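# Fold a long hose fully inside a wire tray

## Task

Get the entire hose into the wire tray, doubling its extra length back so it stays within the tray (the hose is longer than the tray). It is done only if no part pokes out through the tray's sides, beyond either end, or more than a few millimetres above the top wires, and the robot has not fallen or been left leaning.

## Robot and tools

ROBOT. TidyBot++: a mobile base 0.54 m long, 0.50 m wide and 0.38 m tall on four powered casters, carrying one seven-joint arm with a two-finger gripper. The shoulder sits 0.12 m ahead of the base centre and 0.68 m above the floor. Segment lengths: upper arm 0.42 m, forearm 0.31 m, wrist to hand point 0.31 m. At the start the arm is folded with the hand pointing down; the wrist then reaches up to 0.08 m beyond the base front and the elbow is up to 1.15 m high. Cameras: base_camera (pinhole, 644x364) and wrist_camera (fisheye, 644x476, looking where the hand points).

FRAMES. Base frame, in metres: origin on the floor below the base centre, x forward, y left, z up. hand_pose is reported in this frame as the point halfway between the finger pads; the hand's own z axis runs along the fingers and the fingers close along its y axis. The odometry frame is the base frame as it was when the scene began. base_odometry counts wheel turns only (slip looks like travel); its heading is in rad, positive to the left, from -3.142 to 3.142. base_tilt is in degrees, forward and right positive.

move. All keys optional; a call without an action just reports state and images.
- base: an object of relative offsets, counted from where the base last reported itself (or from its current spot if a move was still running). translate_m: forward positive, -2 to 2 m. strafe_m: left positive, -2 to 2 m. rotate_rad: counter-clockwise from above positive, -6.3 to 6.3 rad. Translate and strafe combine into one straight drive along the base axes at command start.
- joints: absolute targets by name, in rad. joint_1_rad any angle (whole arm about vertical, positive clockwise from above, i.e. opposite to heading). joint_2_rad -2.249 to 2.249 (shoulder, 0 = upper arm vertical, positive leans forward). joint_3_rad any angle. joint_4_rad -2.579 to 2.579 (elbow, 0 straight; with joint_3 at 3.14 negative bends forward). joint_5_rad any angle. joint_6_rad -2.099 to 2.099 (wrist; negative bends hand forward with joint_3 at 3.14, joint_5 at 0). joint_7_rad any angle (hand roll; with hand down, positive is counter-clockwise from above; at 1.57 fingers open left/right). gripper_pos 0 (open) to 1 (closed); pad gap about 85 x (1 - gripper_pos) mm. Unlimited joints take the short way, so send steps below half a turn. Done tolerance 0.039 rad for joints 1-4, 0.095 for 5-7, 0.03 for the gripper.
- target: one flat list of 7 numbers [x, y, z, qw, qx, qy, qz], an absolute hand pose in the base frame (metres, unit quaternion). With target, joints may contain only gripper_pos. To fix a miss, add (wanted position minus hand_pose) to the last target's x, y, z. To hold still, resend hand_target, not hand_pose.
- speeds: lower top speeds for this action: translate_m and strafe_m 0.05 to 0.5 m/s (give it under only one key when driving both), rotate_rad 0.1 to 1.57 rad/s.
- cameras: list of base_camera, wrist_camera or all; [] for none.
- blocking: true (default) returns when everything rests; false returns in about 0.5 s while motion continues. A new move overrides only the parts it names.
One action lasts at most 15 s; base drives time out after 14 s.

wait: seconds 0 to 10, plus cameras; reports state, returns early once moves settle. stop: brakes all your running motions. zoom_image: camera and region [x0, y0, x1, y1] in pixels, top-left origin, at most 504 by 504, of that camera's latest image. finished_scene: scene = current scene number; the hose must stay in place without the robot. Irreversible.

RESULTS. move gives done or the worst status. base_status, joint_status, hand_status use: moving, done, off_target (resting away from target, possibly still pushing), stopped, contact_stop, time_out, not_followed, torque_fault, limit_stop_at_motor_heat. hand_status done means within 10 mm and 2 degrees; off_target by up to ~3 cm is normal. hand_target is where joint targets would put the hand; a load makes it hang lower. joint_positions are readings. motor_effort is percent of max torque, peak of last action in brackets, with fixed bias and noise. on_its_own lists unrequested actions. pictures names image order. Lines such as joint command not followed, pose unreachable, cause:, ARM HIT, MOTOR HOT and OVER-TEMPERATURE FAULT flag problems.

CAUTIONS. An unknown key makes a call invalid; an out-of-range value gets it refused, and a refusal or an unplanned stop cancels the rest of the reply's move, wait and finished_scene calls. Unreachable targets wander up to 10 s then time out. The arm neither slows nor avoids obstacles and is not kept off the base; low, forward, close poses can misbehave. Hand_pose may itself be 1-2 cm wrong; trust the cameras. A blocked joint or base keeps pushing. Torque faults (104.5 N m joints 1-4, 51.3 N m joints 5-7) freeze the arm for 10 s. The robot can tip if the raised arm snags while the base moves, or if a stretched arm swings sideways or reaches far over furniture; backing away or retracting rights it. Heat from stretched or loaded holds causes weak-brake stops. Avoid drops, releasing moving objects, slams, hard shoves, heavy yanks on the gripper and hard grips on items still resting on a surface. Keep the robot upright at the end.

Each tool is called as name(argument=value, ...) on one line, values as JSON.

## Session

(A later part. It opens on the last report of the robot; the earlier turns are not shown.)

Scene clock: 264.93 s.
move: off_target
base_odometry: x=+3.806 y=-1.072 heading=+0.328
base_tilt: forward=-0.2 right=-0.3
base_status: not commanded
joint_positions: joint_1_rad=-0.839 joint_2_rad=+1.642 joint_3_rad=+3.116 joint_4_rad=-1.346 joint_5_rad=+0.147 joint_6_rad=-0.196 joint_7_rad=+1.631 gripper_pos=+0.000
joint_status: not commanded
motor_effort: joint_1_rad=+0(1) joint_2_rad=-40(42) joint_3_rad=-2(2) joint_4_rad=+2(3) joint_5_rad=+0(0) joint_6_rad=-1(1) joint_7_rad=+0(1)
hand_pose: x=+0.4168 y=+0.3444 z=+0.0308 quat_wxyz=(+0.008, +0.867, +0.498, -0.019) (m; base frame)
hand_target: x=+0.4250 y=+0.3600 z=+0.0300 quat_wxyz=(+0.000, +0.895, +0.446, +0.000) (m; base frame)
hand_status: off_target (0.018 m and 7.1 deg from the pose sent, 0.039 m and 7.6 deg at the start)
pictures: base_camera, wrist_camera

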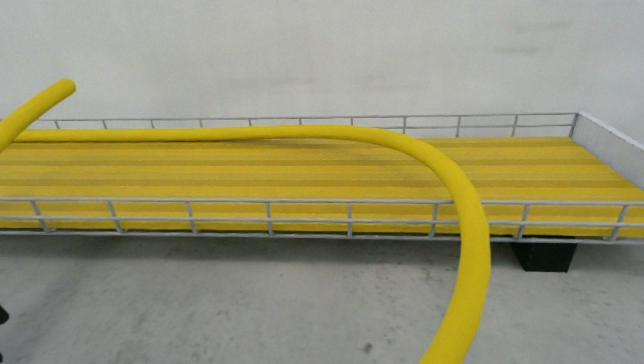

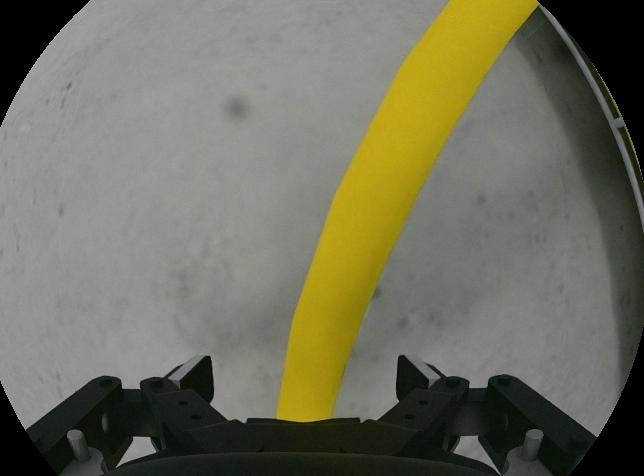

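move(target=[0.425, 0.36, 0.032, 0, 0.895, 0.446, 0], joints={"gripper_pos":0.87})

move(target=[0.43, 0.33, 0.20, 0, 0.895, 0.446, 0])

Scene clock: 266.07 s.
move: off_target
base_odometry: x=+3.806 y=-1.072 heading=+0.328
base_tilt: forward=-0.3 right=-0.2
base_status: not commanded
joint_positions: joint_1_rad=-0.839 joint_2_rad=+1.642 joint_3_rad=+3.116 joint_4_rad=-1.346 joint_5_rad=+0.145 joint_6_rad=-0.196 joint_7_rad=+1.627 gripper_pos=+0.742
joint_status: gripper_pos off_target (ended at +0.742, target +0.870)
motor_effort: joint_1_rad=+1(1) joint_2_rad=-40(42) joint_3_rad=-1(2) joint_4_rad=+3(3) joint_5_rad=+0(1) joint_6_rad=+0(1) joint_7_rad=+1(1)
hand_pose: x=+0.4167 y=+0.3443 z=+0.0307 quat_wxyz=(+0.008, +0.868, +0.495, -0.019) (m; base frame)
hand_target: x=+0.4250 y=+0.3600 z=+0.0320 quat_wxyz=(+0.000, +0.895, +0.446, +0.000) (m; base frame)
hand_status: off_target (0.018 m and 6.8 deg from the pose sent, 0.018 m and 7.1 deg at the start)
pictures: base_camera, wrist_camera

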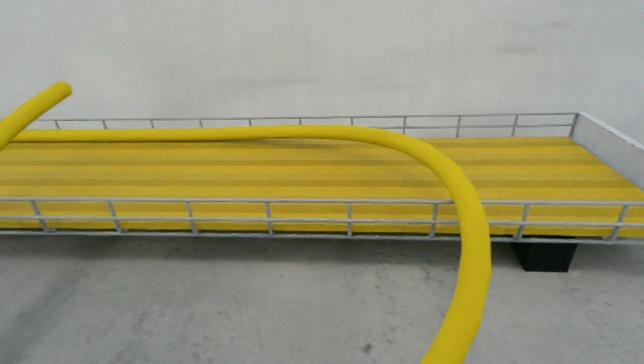

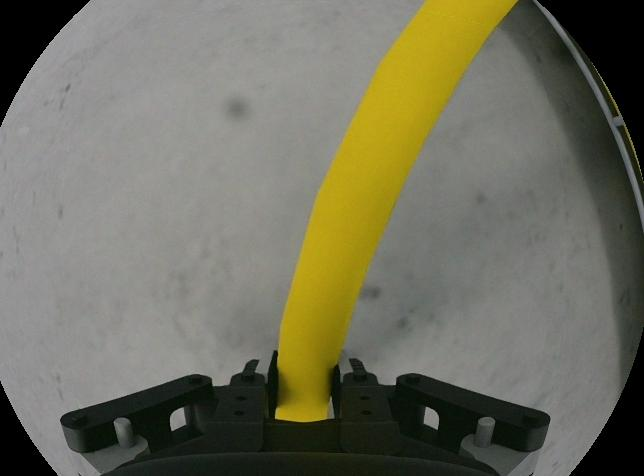

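Scene clock: 267.67 s.
move: off_target
base_odometry: x=+3.806 y=-1.072 heading=+0.328
base_tilt: forward=-0.2 right=-0.3
base_status: not commanded
joint_positions: joint_1_rad=-0.818 joint_2_rad=+1.260 joint_3_rad=+3.116 joint_4_rad=-1.705 joint_5_rad=+0.145 joint_6_rad=-0.196 joint_7_rad=+1.627 gripper_pos=+0.742
joint_status: not commanded
motor_effort: joint_1_rad=+1(2) joint_2_rad=-42(45) joint_3_rad=+1(2) joint_4_rad=+3(4) joint_5_rad=+1(1) joint_6_rad=+0(1) joint_7_rad=+1(1)
hand_pose: x=+0.4209 y=+0.3338 z=+0.1901 quat_wxyz=(+0.005, +0.872, +0.490, -0.008) (m; base frame)
hand_target: x=+0.4300 y=+0.3300 z=+0.2000 quat_wxyz=(+0.000, +0.895, +0.446, +0.000) (m; base frame)
hand_status: off_target (0.014 m and 5.8 deg from the pose sent, 0.170 m and 6.8 deg at the start)
pictures: base_camera, wrist_camera

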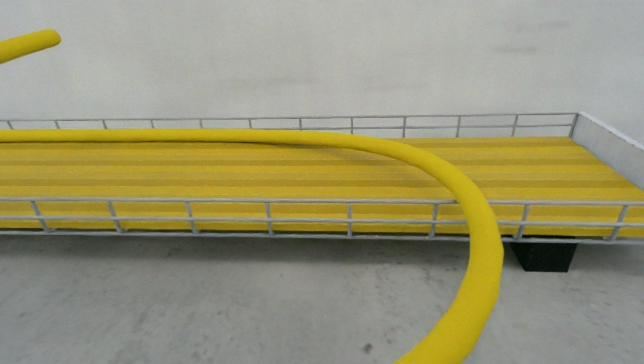

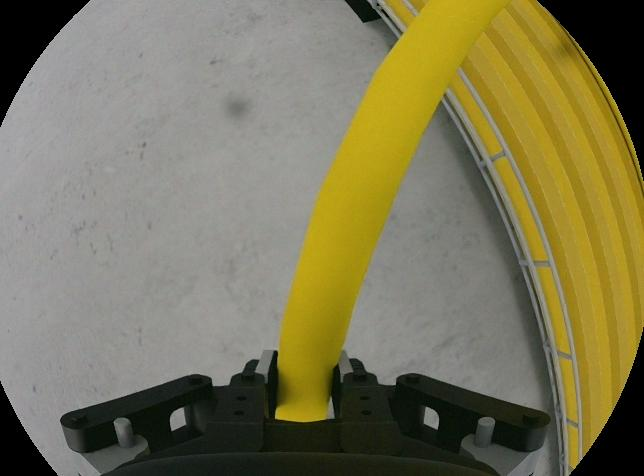

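move(target=[0.50, 0.20, 0.44, 0, 0.643, 0.766, 0])

move(target=[0.62, 0.0, 0.42, 0, 0.6, 0.8, 0])

Scene clock: 269.90 s.
move: off_target
base_odometry: x=+3.806 y=-1.072 heading=+0.328
base_tilt: forward=-0.2 right=-0.2
base_status: not commanded
joint_positions: joint_1_rad=-0.239 joint_2_rad=+0.745 joint_3_rad=+2.778 joint_4_rad=-1.889 joint_5_rad=+0.317 joint_6_rad=-0.582 joint_7_rad=+2.375 gripper_pos=+0.742
joint_status: not commanded
motor_effort: joint_1_rad=+1(3) joint_2_rad=-37(44) joint_3_rad=-4(5) joint_4_rad=+12(12) joint_5_rad=+3(3) joint_6_rad=+3(3) joint_7_rad=+1(2)
hand_pose: x=+0.4866 y=+0.2196 z=+0.4223 quat_wxyz=(-0.036, +0.701, +0.713, +0.002) (m; base frame)
hand_target: x=+0.5000 y=+0.2000 z=+0.4400 quat_wxyz=(+0.000, +0.643, +0.766, +0.000) (m; base frame)
hand_status: off_target (0.030 m and 9.9 deg from the pose sent, 0.294 m and 41.3 deg at the start)
pictures: base_camera, wrist_camera

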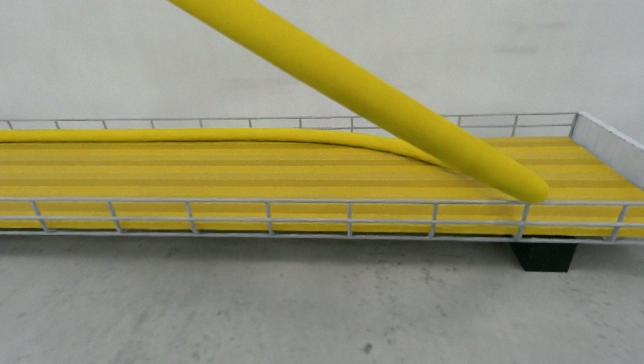

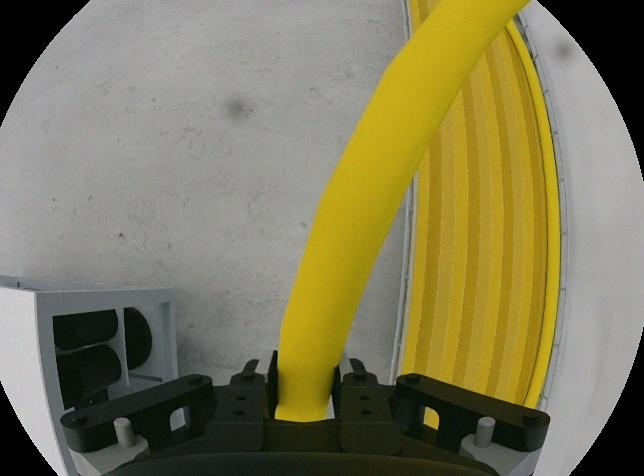

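Scene clock: 271.90 s.
move: off_target
base_odometry: x=+3.806 y=-1.072 heading=+0.328
base_tilt: forward=-0.2 right=-0.2
base_status: not commanded
joint_positions: joint_1_rad=+0.245 joint_2_rad=+0.870 joint_3_rad=+2.758 joint_4_rad=-1.699 joint_5_rad=+0.359 joint_6_rad=-0.719 joint_7_rad=+2.976 gripper_pos=+0.742
joint_status: not commanded
motor_effort: joint_1_rad=+0(3) joint_2_rad=-41(42) joint_3_rad=-7(9) joint_4_rad=+14(14) joint_5_rad=+2(3) joint_6_rad=+5(6) joint_7_rad=+2(3)
hand_pose: x=+0.5843 y=+0.0159 z=+0.4001 quat_wxyz=(-0.046, +0.656, +0.754, -0.003) (m; base frame)
hand_target: x=+0.6200 y=+0.0000 z=+0.4200 quat_wxyz=(+0.000, +0.600, +0.800, +0.000) (m; base frame)
hand_status: off_target (0.044 m and 9.8 deg from the pose sent, 0.257 m and 15.9 deg at the start)
pictures: base_camera, wrist_camera

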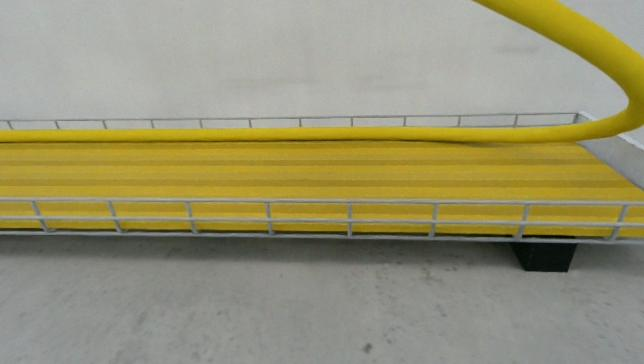

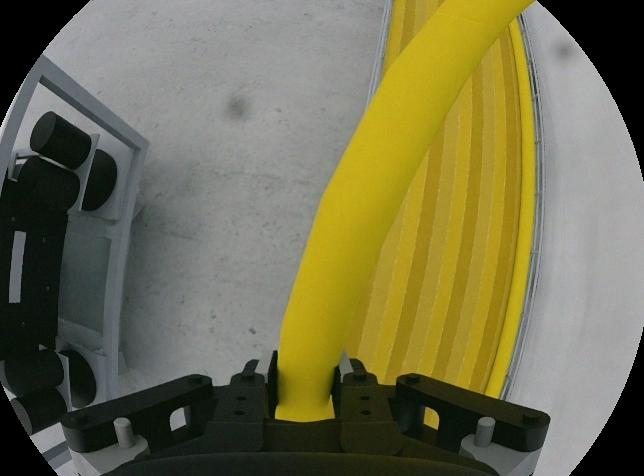

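move(target=[0.66, -0.08, 0.32, 0.03, 0.63, 0.776, 0.03])

move(target=[0.68, -0.08, 0.22, 0.03, 0.65, 0.759, 0.03])

Scene clock: 273.30 s.
move: off_target
base_odometry: x=+3.806 y=-1.072 heading=+0.328
base_tilt: forward=-0.2 right=-0.2
base_status: not commanded
joint_positions: joint_1_rad=+0.377 joint_2_rad=+1.109 joint_3_rad=+2.788 joint_4_rad=-1.621 joint_5_rad=+0.506 joint_6_rad=-0.631 joint_7_rad=+2.977 gripper_pos=+0.742
joint_status: not commanded
motor_effort: joint_1_rad=+0(4) joint_2_rad=-45(48) joint_3_rad=-8(10) joint_4_rad=+11(14) joint_5_rad=+2(3) joint_6_rad=+5(5) joint_7_rad=+2(3)
hand_pose: x=+0.5799 y=-0.0639 z=+0.2939 quat_wxyz=(-0.060, +0.676, +0.734, -0.022) (m; base frame)
hand_target: x=+0.6600 y=-0.0800 z=+0.3200 quat_wxyz=(+0.030, +0.630, +0.776, +0.030) (m; base frame)
hand_status: off_target (0.086 m and 13.9 deg from the pose sent, 0.146 m and 10.3 deg at the start)
pictures: base_camera, wrist_camera

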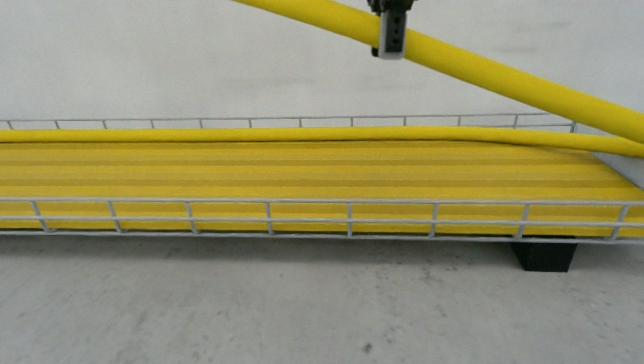

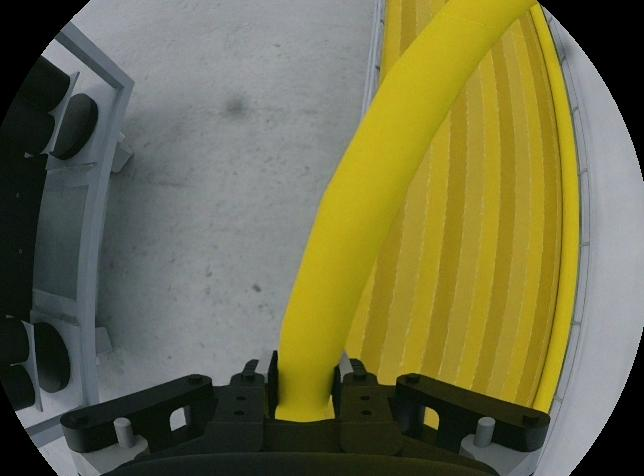

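Scene clock: 274.80 s.
move: off_target
base_odometry: x=+3.806 y=-1.072 heading=+0.328
base_tilt: forward=-0.2 right=-0.2
base_status: not commanded
joint_positions: joint_1_rad=+0.339 joint_2_rad=+1.343 joint_3_rad=+2.819 joint_4_rad=-1.473 joint_5_rad=+0.541 joint_6_rad=-0.552 joint_7_rad=+2.977 gripper_pos=+0.742
joint_status: not commanded
motor_effort: joint_1_rad=+1(2) joint_2_rad=-49(52) joint_3_rad=-6(8) joint_4_rad=+11(13) joint_5_rad=+4(4) joint_6_rad=+5(6) joint_7_rad=+3(4)
hand_pose: x=+0.5889 y=-0.0516 z=+0.1907 quat_wxyz=(-0.072, +0.674, +0.735, -0.017) (m; base frame)
hand_target: x=+0.6800 y=-0.0800 z=+0.2200 quat_wxyz=(+0.030, +0.650, +0.759, +0.030) (m; base frame)
hand_status: off_target (0.100 m and 13.4 deg from the pose sent, 0.125 m and 12.6 deg at the start)
pictures: base_camera, wrist_camera

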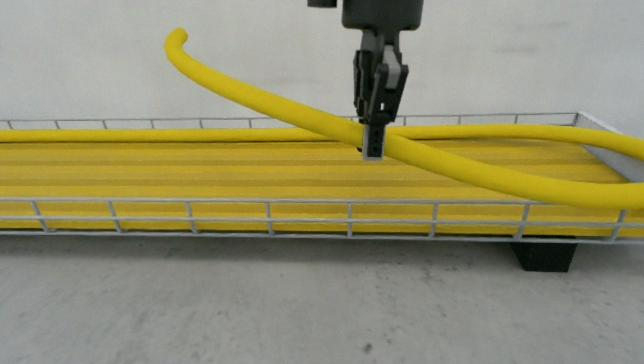

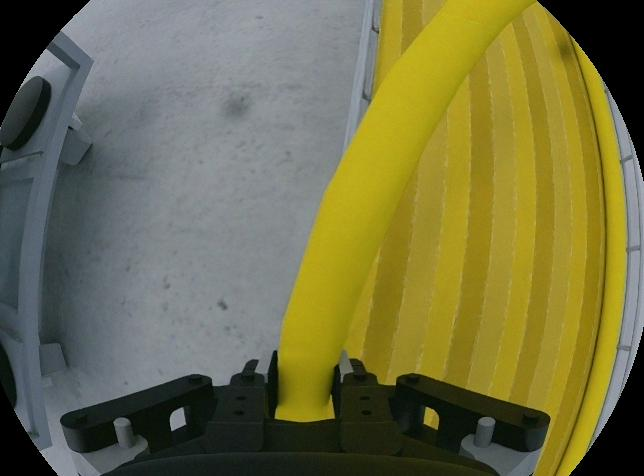

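move(target=[0.69, 0.10, 0.21, 0.04, 0.66, 0.75, 0.03])

move(target=[0.70, 0.12, 0.165, 0.05, 0.67, 0.74, 0.04])

Scene clock: 276.73 s.
move: off_target
base_odometry: x=+3.806 y=-1.072 heading=+0.328
base_tilt: forward=-0.2 right=-0.2
base_status: not commanded
joint_positions: joint_1_rad=-0.050 joint_2_rad=+1.343 joint_3_rad=+2.893 joint_4_rad=-1.417 joint_5_rad=+0.541 joint_6_rad=-0.533 joint_7_rad=+2.672 gripper_pos=+0.742
joint_status: not commanded
motor_effort: joint_1_rad=+0(4) joint_2_rad=-49(49) joint_3_rad=-5(9) joint_4_rad=+10(12) joint_5_rad=+4(4) joint_6_rad=+3(6) joint_7_rad=+3(4)
hand_pose: x=+0.6155 y=+0.0938 z=+0.1872 quat_wxyz=(-0.017, +0.657, +0.753, -0.036) (m; base frame)
hand_target: x=+0.6900 y=+0.1000 z=+0.2100 quat_wxyz=(+0.040, +0.660, +0.750, +0.030) (m; base frame)
hand_status: off_target (0.078 m and 10.0 deg from the pose sent, 0.183 m and 14.1 deg at the start)
pictures: base_camera, wrist_camera

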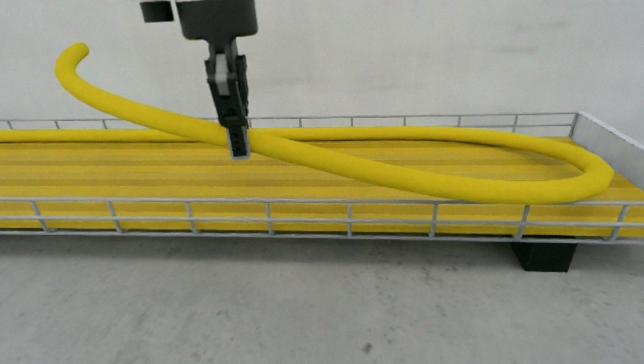

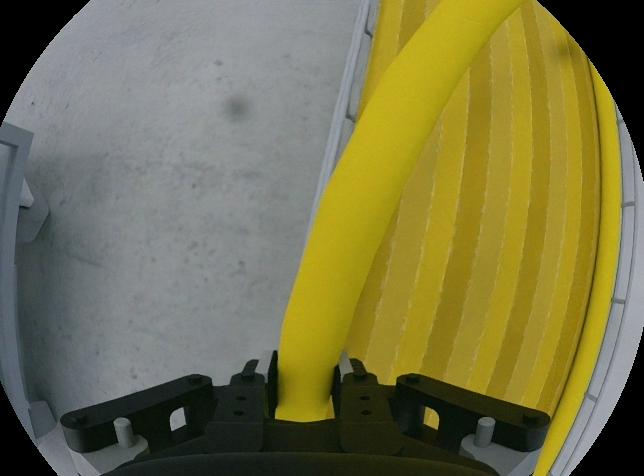

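Scene clock: 277.67 s.
move: off_target
base_odometry: x=+3.806 y=-1.072 heading=+0.328
base_tilt: forward=-0.2 right=-0.2
base_status: not commanded
joint_positions: joint_1_rad=-0.096 joint_2_rad=+1.445 joint_3_rad=+2.935 joint_4_rad=-1.324 joint_5_rad=+0.541 joint_6_rad=-0.488 joint_7_rad=+2.605 gripper_pos=+0.742
joint_status: not commanded
motor_effort: joint_1_rad=-1(2) joint_2_rad=-48(51) joint_3_rad=-5(5) joint_4_rad=+10(12) joint_5_rad=+3(4) joint_6_rad=+4(5) joint_7_rad=+3(4)
hand_pose: x=+0.6272 y=+0.1001 z=+0.1404 quat_wxyz=(-0.001, +0.676, +0.736, -0.032) (m; base frame)
hand_target: x=+0.7000 y=+0.1200 z=+0.1650 quat_wxyz=(+0.050, +0.670, +0.740, +0.040) (m; base frame)
hand_status: off_target (0.079 m and 10.1 deg from the pose sent, 0.091 m and 11.8 deg at the start)
pictures: base_camera, wrist_camera

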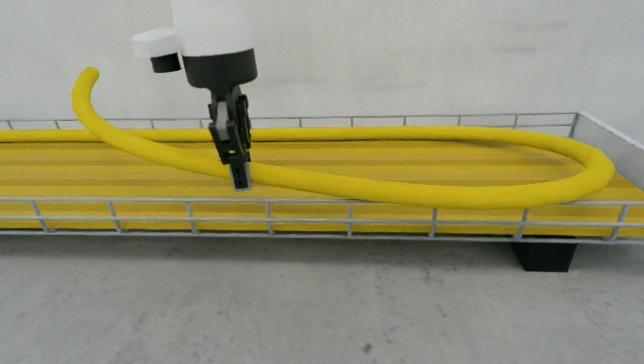

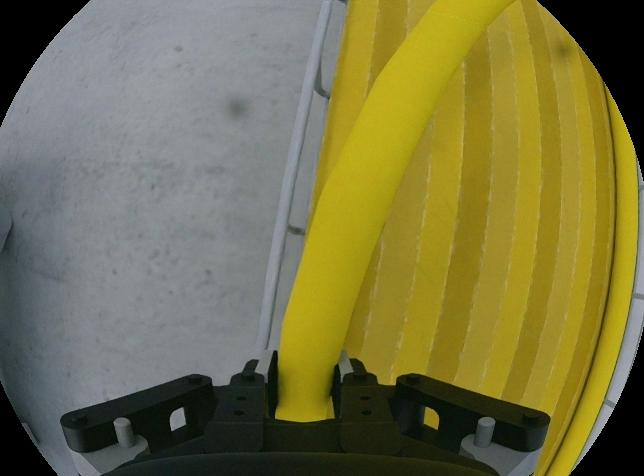

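move(target=[0.70, 0.12, 0.135, 0.05, 0.70, 0.711, 0.04])

zoom_image(camera="base_camera", region=[280, 90, 644, 260])

Scene clock: 278.57 s.
move: off_target
base_odometry: x=+3.806 y=-1.072 heading=+0.328
base_tilt: forward=-0.2 right=-0.2
base_status: not commanded
joint_positions: joint_1_rad=-0.114 joint_2_rad=+1.488 joint_3_rad=+2.956 joint_4_rad=-1.270 joint_5_rad=+0.541 joint_6_rad=-0.480 joint_7_rad=+2.536 gripper_pos=+0.742
joint_status: not commanded
motor_effort: joint_1_rad=-1(1) joint_2_rad=-46(49) joint_3_rad=-4(5) joint_4_rad=+11(11) joint_5_rad=+4(4) joint_6_rad=+6(6) joint_7_rad=+3(4)
hand_pose: x=+0.6370 y=+0.0990 z=+0.1220 quat_wxyz=(+0.011, +0.699, +0.714, -0.030) (m; base frame)
hand_target: x=+0.7000 y=+0.1200 z=+0.1350 quat_wxyz=(+0.050, +0.700, +0.711, +0.040) (m; base frame)
hand_status: off_target (0.068 m and 9.2 deg from the pose sent, 0.076 m and 10.9 deg at the start)
pictures: base_camera, wrist_camera

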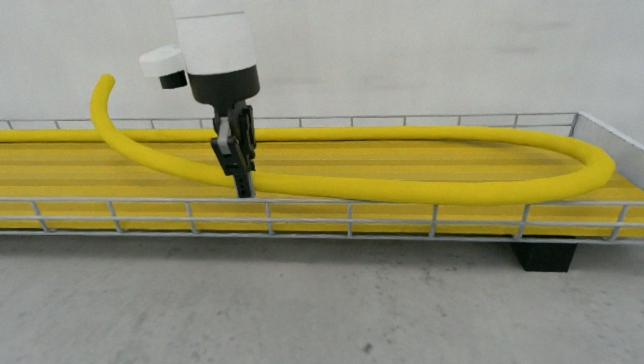

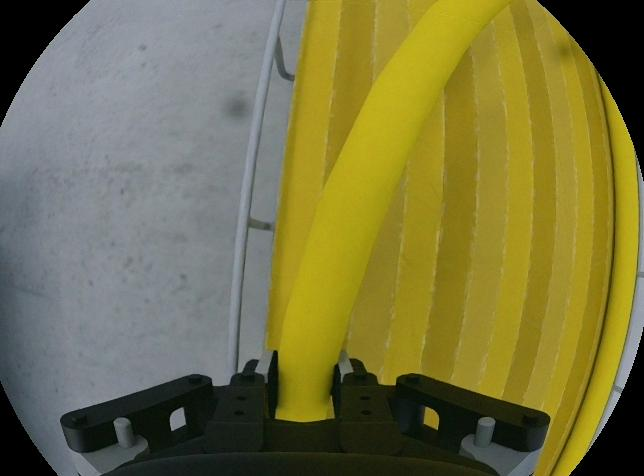

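Scaled by 1.385.

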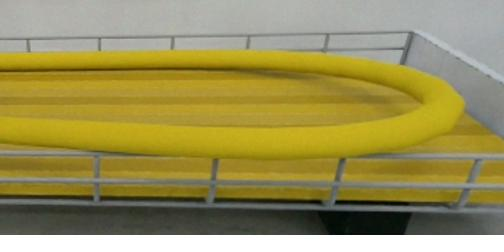

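move(joints={"gripper_pos":0.6})

move(joints={"gripper_pos":0.0})

Scene clock: 279.33 s.
move: done
base_odometry: x=+3.806 y=-1.072 heading=+0.328
base_tilt: forward=-0.2 right=-0.2
base_status: not commanded
joint_positions: joint_1_rad=-0.115 joint_2_rad=+1.488 joint_3_rad=+2.960 joint_4_rad=-1.260 joint_5_rad=+0.541 joint_6_rad=-0.457 joint_7_rad=+2.536 gripper_pos=+0.600
joint_status: all done
motor_effort: joint_1_rad=+0(1) joint_2_rad=-46(48) joint_3_rad=-4(5) joint_4_rad=+10(11) joint_5_rad=+2(4) joint_6_rad=+3(6) joint_7_rad=+1(3)
hand_pose: x=+0.6491 y=+0.1020 z=+0.1226 quat_wxyz=(+0.018, +0.700, +0.714, -0.016) (m; base frame)
hand_target: x=+0.7000 y=+0.1200 z=+0.1350 quat_wxyz=(+0.050, +0.700, +0.711, +0.040) (m; base frame)
hand_status: not commanded
pictures: base_camera, wrist_camera

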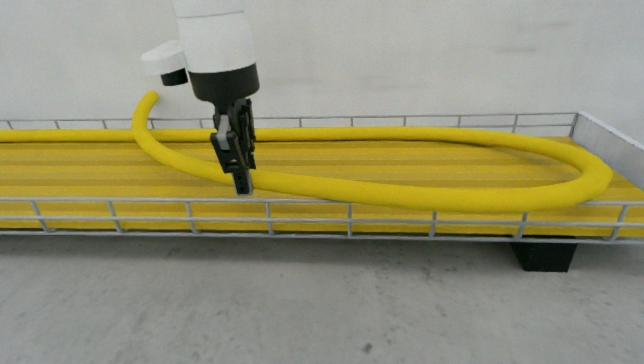

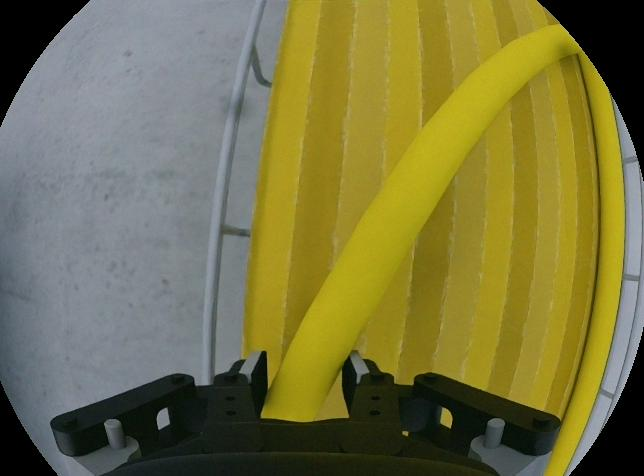

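Scene clock: 280.20 s.
move: done
base_odometry: x=+3.806 y=-1.072 heading=+0.328
base_tilt: forward=-0.2 right=-0.2
base_status: not commanded
joint_positions: joint_1_rad=-0.123 joint_2_rad=+1.490 joint_3_rad=+2.960 joint_4_rad=-1.256 joint_5_rad=+0.541 joint_6_rad=-0.442 joint_7_rad=+2.536 gripper_pos=+0.000
joint_status: all done
motor_effort: joint_1_rad=+1(2) joint_2_rad=-46(48) joint_3_rad=-3(4) joint_4_rad=+10(10) joint_5_rad=+1(2) joint_6_rad=+3(3) joint_7_rad=+1(1)
hand_pose: x=+0.6527 y=+0.1087 z=+0.1216 quat_wxyz=(+0.019, +0.697, +0.717, -0.009) (m; base frame)
hand_target: x=+0.7000 y=+0.1200 z=+0.1350 quat_wxyz=(+0.050, +0.700, +0.711, +0.040) (m; base frame)
hand_status: not commanded
pictures: base_camera, wrist_camera

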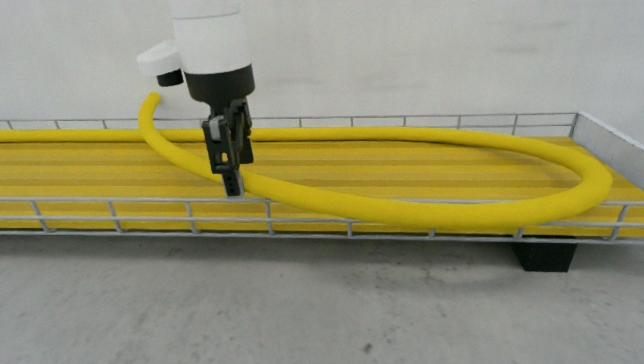

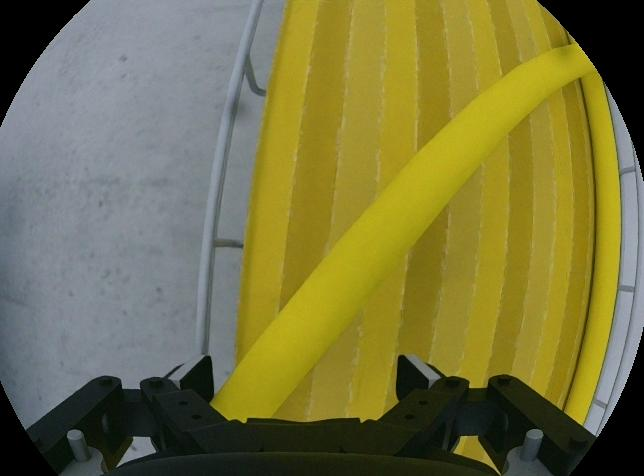

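move(target=[0.675, 0.12, 0.15, 0.04, 0.906, 0.42, 0.03])

move(target=[0.73, 0.21, 0.15, 0.04, 0.906, 0.42, 0.03])

Scene clock: 281.83 s.
move: off_target
base_odometry: x=+3.806 y=-1.072 heading=+0.328
base_tilt: forward=-0.2 right=-0.2
base_status: not commanded
joint_positions: joint_1_rad=-0.218 joint_2_rad=+1.464 joint_3_rad=+3.081 joint_4_rad=-1.296 joint_5_rad=+0.368 joint_6_rad=-0.436 joint_7_rad=+2.000 gripper_pos=+0.000
joint_status: not commanded
motor_effort: joint_1_rad=+2(3) joint_2_rad=-48(49) joint_3_rad=+0(3) joint_4_rad=+9(10) joint_5_rad=+1(1) joint_6_rad=+1(4) joint_7_rad=+0(1)
hand_pose: x=+0.6354 y=+0.1054 z=+0.1266 quat_wxyz=(+0.040, +0.878, +0.476, -0.026) (m; base frame)
hand_target: x=+0.6750 y=+0.1200 z=+0.1500 quat_wxyz=(+0.040, +0.906, +0.420, +0.030) (m; base frame)
hand_status: off_target (0.048 m and 9.6 deg from the pose sent, 0.038 m and 42.1 deg at the start)
pictures: base_camera, wrist_camera

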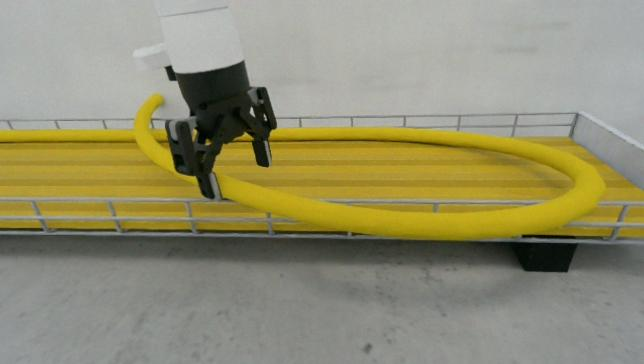

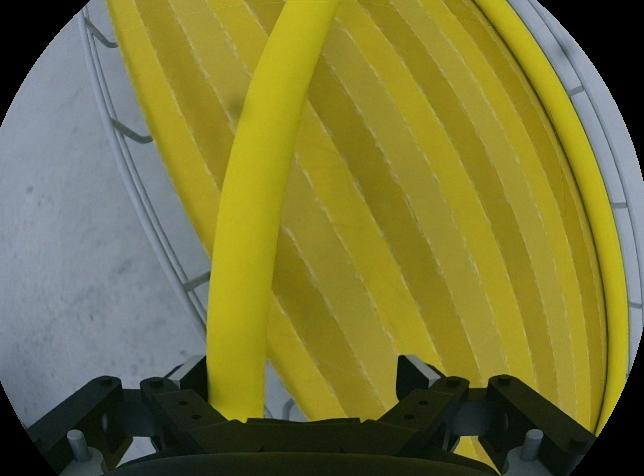

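Scene clock: 283.40 s.
move: off_target
base_odometry: x=+3.806 y=-1.072 heading=+0.328
base_tilt: forward=-0.2 right=-0.2
base_status: not commanded
joint_positions: joint_1_rad=-0.348 joint_2_rad=+1.544 joint_3_rad=+3.086 joint_4_rad=-0.936 joint_5_rad=+0.260 joint_6_rad=-0.602 joint_7_rad=+2.000 gripper_pos=+0.000
joint_status: not commanded
motor_effort: joint_1_rad=+2(4) joint_2_rad=-51(53) joint_3_rad=+0(2) joint_4_rad=+13(15) joint_5_rad=+1(2) joint_6_rad=+3(7) joint_7_rad=+0(1)
hand_pose: x=+0.7221 y=+0.2053 z=+0.1369 quat_wxyz=(+0.050, +0.879, +0.473, +0.030) (m; base frame)
hand_target: x=+0.7300 y=+0.2100 z=+0.1500 quat_wxyz=(+0.040, +0.906, +0.420, +0.030) (m; base frame)
hand_status: off_target (0.016 m and 6.9 deg from the pose sent, 0.143 m and 9.6 deg at the start)
pictures: base_camera, wrist_camera

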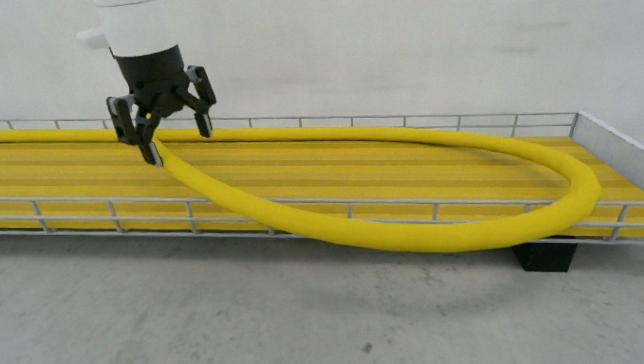

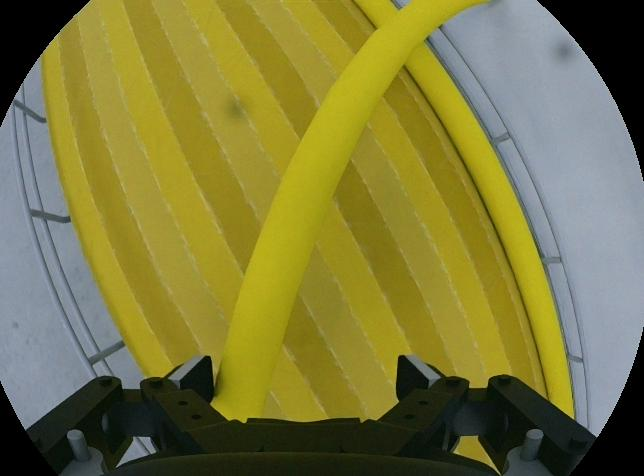

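move(target=[0.71, 0.20, 0.115, 0.02, 0.88, 0.473, 0.01], cameras=[])

move(joints={"gripper_pos":0.87})

move(target=[0.68, 0.27, 0.27, 0.02, 0.766, 0.643, 0.01])

Scene clock: 284.40 s.
move: off_target
base_odometry: x=+3.806 y=-1.072 heading=+0.328
base_tilt: forward=-0.2 right=-0.2
base_status: not commanded
joint_positions: joint_1_rad=-0.328 joint_2_rad=+1.588 joint_3_rad=+3.058 joint_4_rad=-0.898 joint_5_rad=+0.260 joint_6_rad=-0.603 joint_7_rad=+2.059 gripper_pos=+0.000
joint_status: not commanded
motor_effort: joint_1_rad=+2(3) joint_2_rad=-48(51) joint_3_rad=-1(1) joint_4_rad=+11(13) joint_5_rad=+1(1) joint_6_rad=+1(3) joint_7_rad=+0(1)
hand_pose: x=+0.7177 y=+0.2064 z=+0.1173 quat_wxyz=(+0.037, +0.871, +0.489, +0.027) (m; base frame)
hand_target: x=+0.7100 y=+0.2000 z=+0.1150 quat_wxyz=(+0.020, +0.881, +0.473, +0.010) (m; base frame)
hand_status: off_target (0.010 m and 3.5 deg from the pose sent, 0.026 m and 4.2 deg at the start)
pictures: none
No camera images: "cameras" was empty.

Scene clock: 285.43 s.
move: off_target
base_odometry: x=+3.806 y=-1.072 heading=+0.328
base_tilt: forward=-0.2 right=-0.3
base_status: not commanded
joint_positions: joint_1_rad=-0.328 joint_2_rad=+1.595 joint_3_rad=+3.042 joint_4_rad=-0.897 joint_5_rad=+0.252 joint_6_rad=-0.621 joint_7_rad=+2.059 gripper_pos=+0.704
joint_status: gripper_pos off_target (ended at +0.704, target +0.870)
motor_effort: joint_1_rad=+3(6) joint_2_rad=-48(50) joint_3_rad=+1(3) joint_4_rad=+12(15) joint_5_rad=+3(3) joint_6_rad=+3(4) joint_7_rad=+2(2)
hand_pose: x=+0.7062 y=+0.2119 z=+0.1132 quat_wxyz=(+0.026, +0.874, +0.486, +0.017) (m; base frame)
hand_target: x=+0.7100 y=+0.2000 z=+0.1150 quat_wxyz=(+0.020, +0.881, +0.473, +0.010) (m; base frame)
hand_status: not commanded
pictures: base_camera, wrist_camera

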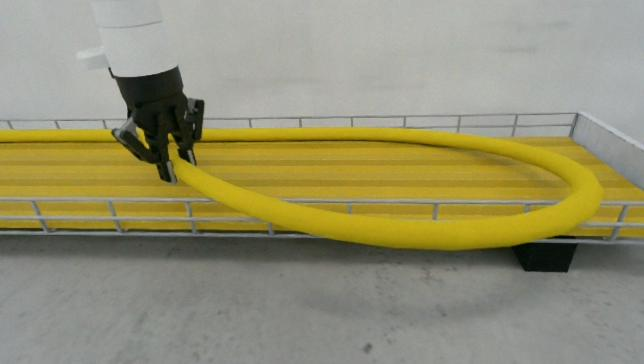

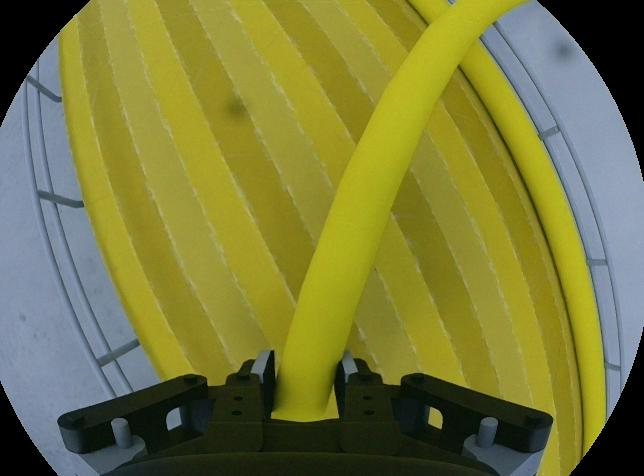

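Scene clock: 287.17 s.
move: off_target
base_odometry: x=+3.806 y=-1.072 heading=+0.328
base_tilt: forward=-0.2 right=-0.2
base_status: not commanded
joint_positions: joint_1_rad=-0.372 joint_2_rad=+1.298 joint_3_rad=+2.968 joint_4_rad=-1.125 joint_5_rad=+0.252 joint_6_rad=-0.687 joint_7_rad=+2.231 gripper_pos=+0.704
joint_status: not commanded
motor_effort: joint_1_rad=+0(4) joint_2_rad=-52(56) joint_3_rad=-2(3) joint_4_rad=+14(14) joint_5_rad=+3(3) joint_6_rad=+2(3) joint_7_rad=+2(3)
hand_pose: x=+0.6829 y=+0.2773 z=+0.2541 quat_wxyz=(+0.001, +0.806, +0.592, +0.026) (m; base frame)
hand_target: x=+0.6800 y=+0.2700 z=+0.2700 quat_wxyz=(+0.020, +0.766, +0.643, +0.010) (m; base frame)
hand_status: off_target (0.018 m and 7.9 deg from the pose sent, 0.169 m and 21.9 deg at the start)
pictures: base_camera, wrist_camera

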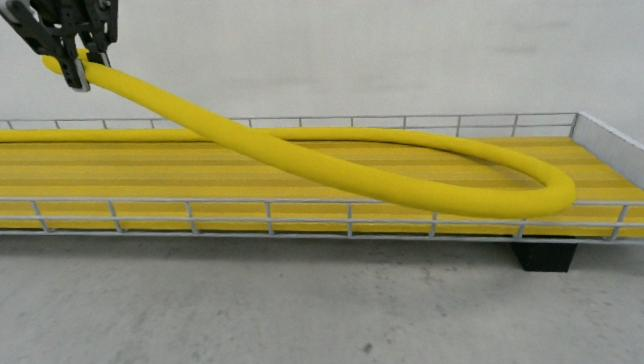

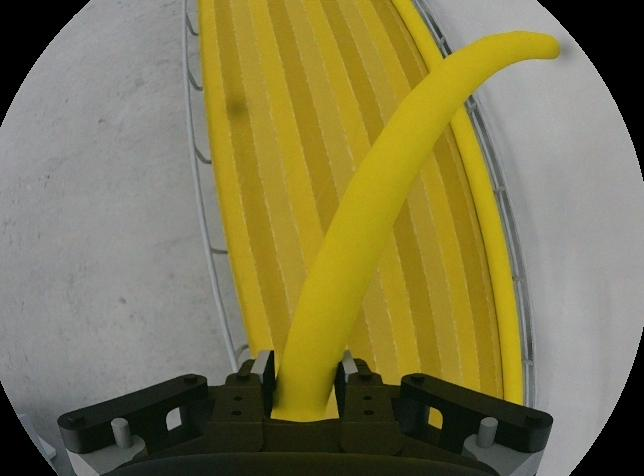

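move(target=[0.66, 0.30, 0.26, 0.02, 0.62, 0.784, 0.01])

move(target=[0.68, 0.30, 0.17, 0.03, 0.66, 0.75, 0.02])

Scene clock: 288.37 s.
move: off_target
base_odometry: x=+3.806 y=-1.072 heading=+0.328
base_tilt: forward=-0.2 right=-0.2
base_status: not commanded
joint_positions: joint_1_rad=-0.400 joint_2_rad=+1.308 joint_3_rad=+2.899 joint_4_rad=-1.146 joint_5_rad=+0.313 joint_6_rad=-0.687 joint_7_rad=+2.512 gripper_pos=+0.704
joint_status: not commanded
motor_effort: joint_1_rad=+1(3) joint_2_rad=-52(53) joint_3_rad=-4(4) joint_4_rad=+13(14) joint_5_rad=+3(3) joint_6_rad=+2(3) joint_7_rad=+3(3)
hand_pose: x=+0.6507 y=+0.3137 z=+0.2481 quat_wxyz=(-0.012, +0.680, +0.732, +0.021) (m; base frame)
hand_target: x=+0.6600 y=+0.3000 z=+0.2600 quat_wxyz=(+0.020, +0.620, +0.784, +0.010) (m; base frame)
hand_status: off_target (0.020 m and 9.9 deg from the pose sent, 0.033 m and 30.8 deg at the start)
pictures: base_camera, wrist_camera

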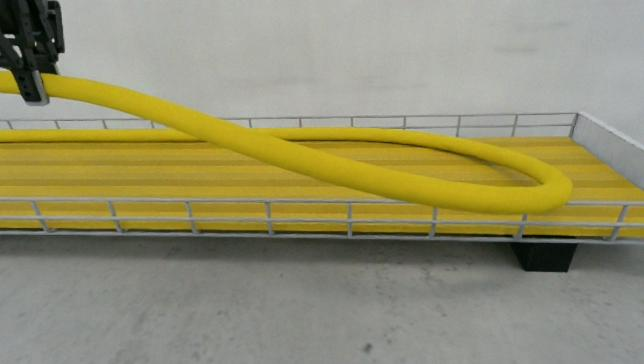

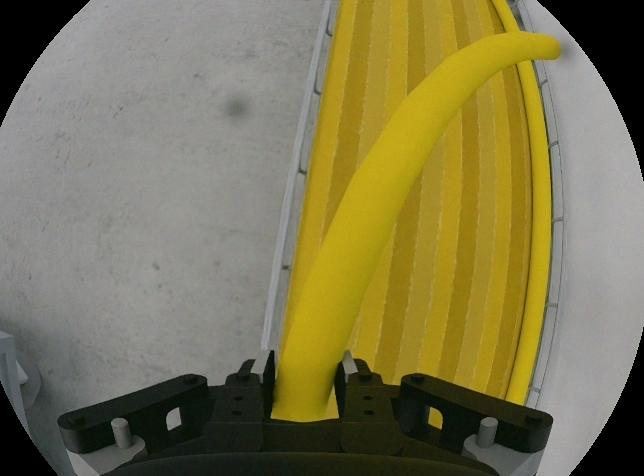

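Scene clock: 289.87 s.
move: off_target
base_odometry: x=+3.806 y=-1.072 heading=+0.328
base_tilt: forward=-0.2 right=-0.2
base_status: not commanded
joint_positions: joint_1_rad=-0.417 joint_2_rad=+1.517 joint_3_rad=+2.928 joint_4_rad=-1.012 joint_5_rad=+0.313 joint_6_rad=-0.687 joint_7_rad=+2.512 gripper_pos=+0.704
joint_status: not commanded
motor_effort: joint_1_rad=+1(2) joint_2_rad=-51(55) joint_3_rad=-3(4) joint_4_rad=+11(14) joint_5_rad=+3(3) joint_6_rad=+1(3) joint_7_rad=+3(3)
hand_pose: x=+0.6286 y=+0.2941 z=+0.1448 quat_wxyz=(-0.017, +0.687, +0.726, -0.019) (m; base frame)
hand_target: x=+0.6800 y=+0.3000 z=+0.1700 quat_wxyz=(+0.030, +0.660, +0.750, +0.020) (m; base frame)
hand_status: off_target (0.058 m and 8.1 deg from the pose sent, 0.085 m and 5.7 deg at the start)
pictures: base_camera, wrist_camera

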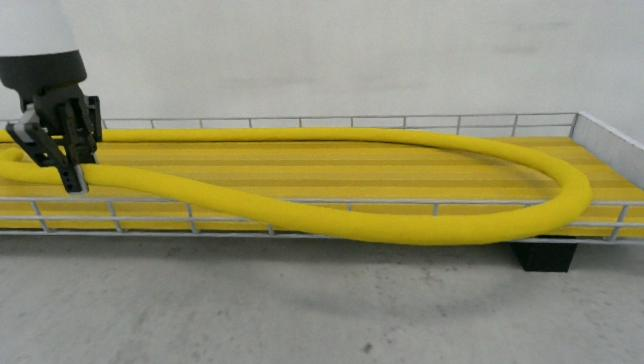

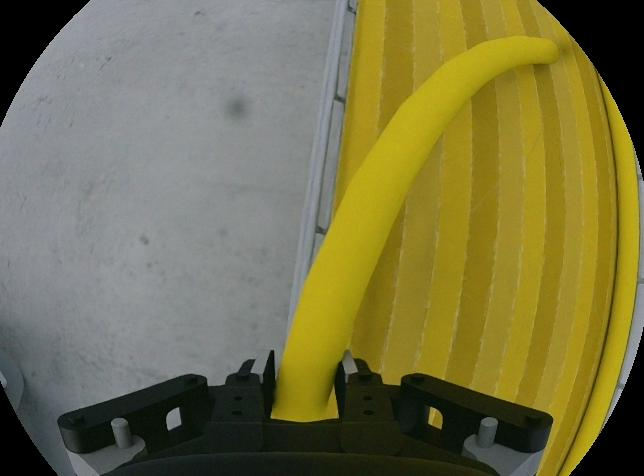

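move(target=[0.68, 0.30, 0.27, 0.03, 0.66, 0.75, 0.02], cameras=[])

move(base={"strafe_m":0.2}, speeds={"strafe_m":0.2})

Scene clock: 291.50 s.
move: off_target
base_odometry: x=+3.806 y=-1.072 heading=+0.328
base_tilt: forward=-0.2 right=-0.2
base_status: not commanded
joint_positions: joint_1_rad=-0.417 joint_2_rad=+1.311 joint_3_rad=+2.928 joint_4_rad=-1.104 joint_5_rad=+0.313 joint_6_rad=-0.695 joint_7_rad=+2.512 gripper_pos=+0.704
joint_status: not commanded
motor_effort: joint_1_rad=+0(2) joint_2_rad=-52(56) joint_3_rad=-3(4) joint_4_rad=+14(15) joint_5_rad=+4(4) joint_6_rad=+2(3) joint_7_rad=+3(3)
hand_pose: x=+0.6710 y=+0.3145 z=+0.2532 quat_wxyz=(+0.007, +0.680, +0.733, +0.030) (m; base frame)
hand_target: x=+0.6800 y=+0.3000 z=+0.2700 quat_wxyz=(+0.030, +0.660, +0.750, +0.020) (m; base frame)
hand_status: off_target (0.024 m and 4.2 deg from the pose sent, 0.135 m and 8.1 deg at the start)
pictures: none
No camera images: "cameras" was empty.

Scene clock: 293.23 s.
move: done
base_odometry: x=+3.742 y=-0.883 heading=+0.328
base_tilt: forward=-0.2 right=-0.3
base_status: done
joint_positions: joint_1_rad=-0.412 joint_2_rad=+1.311 joint_3_rad=+2.927 joint_4_rad=-1.106 joint_5_rad=+0.313 joint_6_rad=-0.697 joint_7_rad=+2.512 gripper_pos=+0.704
joint_status: not commanded
motor_effort: joint_1_rad=+0(4) joint_2_rad=-52(54) joint_3_rad=-4(5) joint_4_rad=+14(15) joint_5_rad=+3(4) joint_6_rad=+3(4) joint_7_rad=+3(4)
hand_pose: x=+0.6705 y=+0.3112 z=+0.2526 quat_wxyz=(+0.006, +0.681, +0.731, +0.028) (m; base frame)
hand_target: x=+0.6800 y=+0.3000 z=+0.2700 quat_wxyz=(+0.030, +0.660, +0.750, +0.020) (m; base frame)
hand_status: not commanded
pictures: base_camera, wrist_camera

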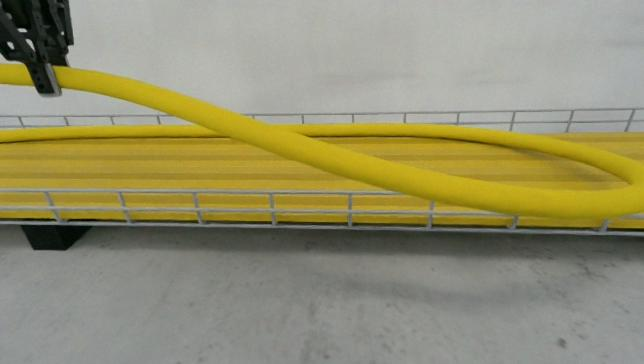

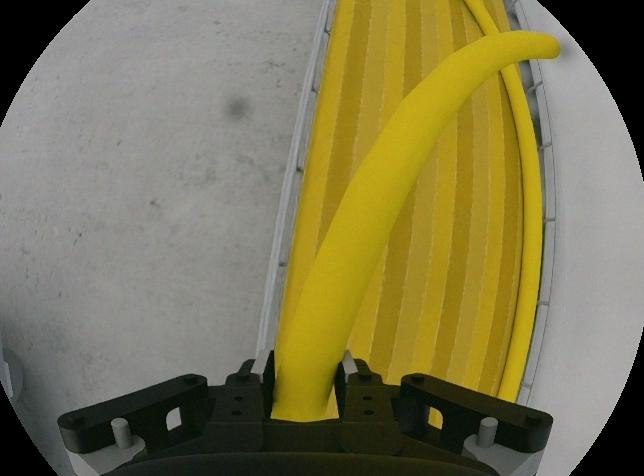

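move(target=[0.70, 0.30, 0.16, 0.03, 0.66, 0.75, 0.02])

Scene clock: 294.83 s.
move: off_target
base_odometry: x=+3.742 y=-0.883 heading=+0.328
base_tilt: forward=-0.2 right=-0.3
base_status: not commanded
joint_positions: joint_1_rad=-0.413 joint_2_rad=+1.565 joint_3_rad=+2.940 joint_4_rad=-0.889 joint_5_rad=+0.313 joint_6_rad=-0.697 joint_7_rad=+2.513 gripper_pos=+0.704
joint_status: not commanded
motor_effort: joint_1_rad=+1(1) joint_2_rad=-53(56) joint_3_rad=-2(4) joint_4_rad=+12(14) joint_5_rad=+3(3) joint_6_rad=+1(3) joint_7_rad=+3(3)
hand_pose: x=+0.6710 y=+0.2974 z=+0.1377 quat_wxyz=(+0.002, +0.698, +0.716, +0.008) (m; base frame)
hand_target: x=+0.7000 y=+0.3000 z=+0.1600 quat_wxyz=(+0.030, +0.660, +0.750, +0.020) (m; base frame)
hand_status: off_target (0.037 m and 6.8 deg from the pose sent, 0.098 m and 4.4 deg at the start)
pictures: base_camera, wrist_camera

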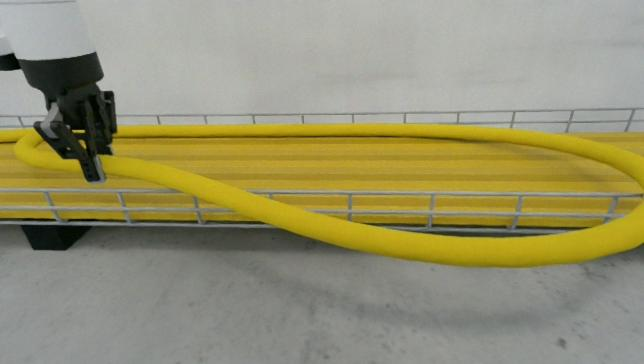

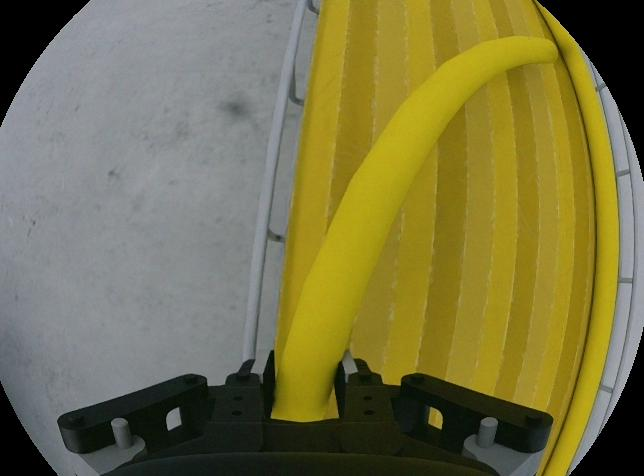

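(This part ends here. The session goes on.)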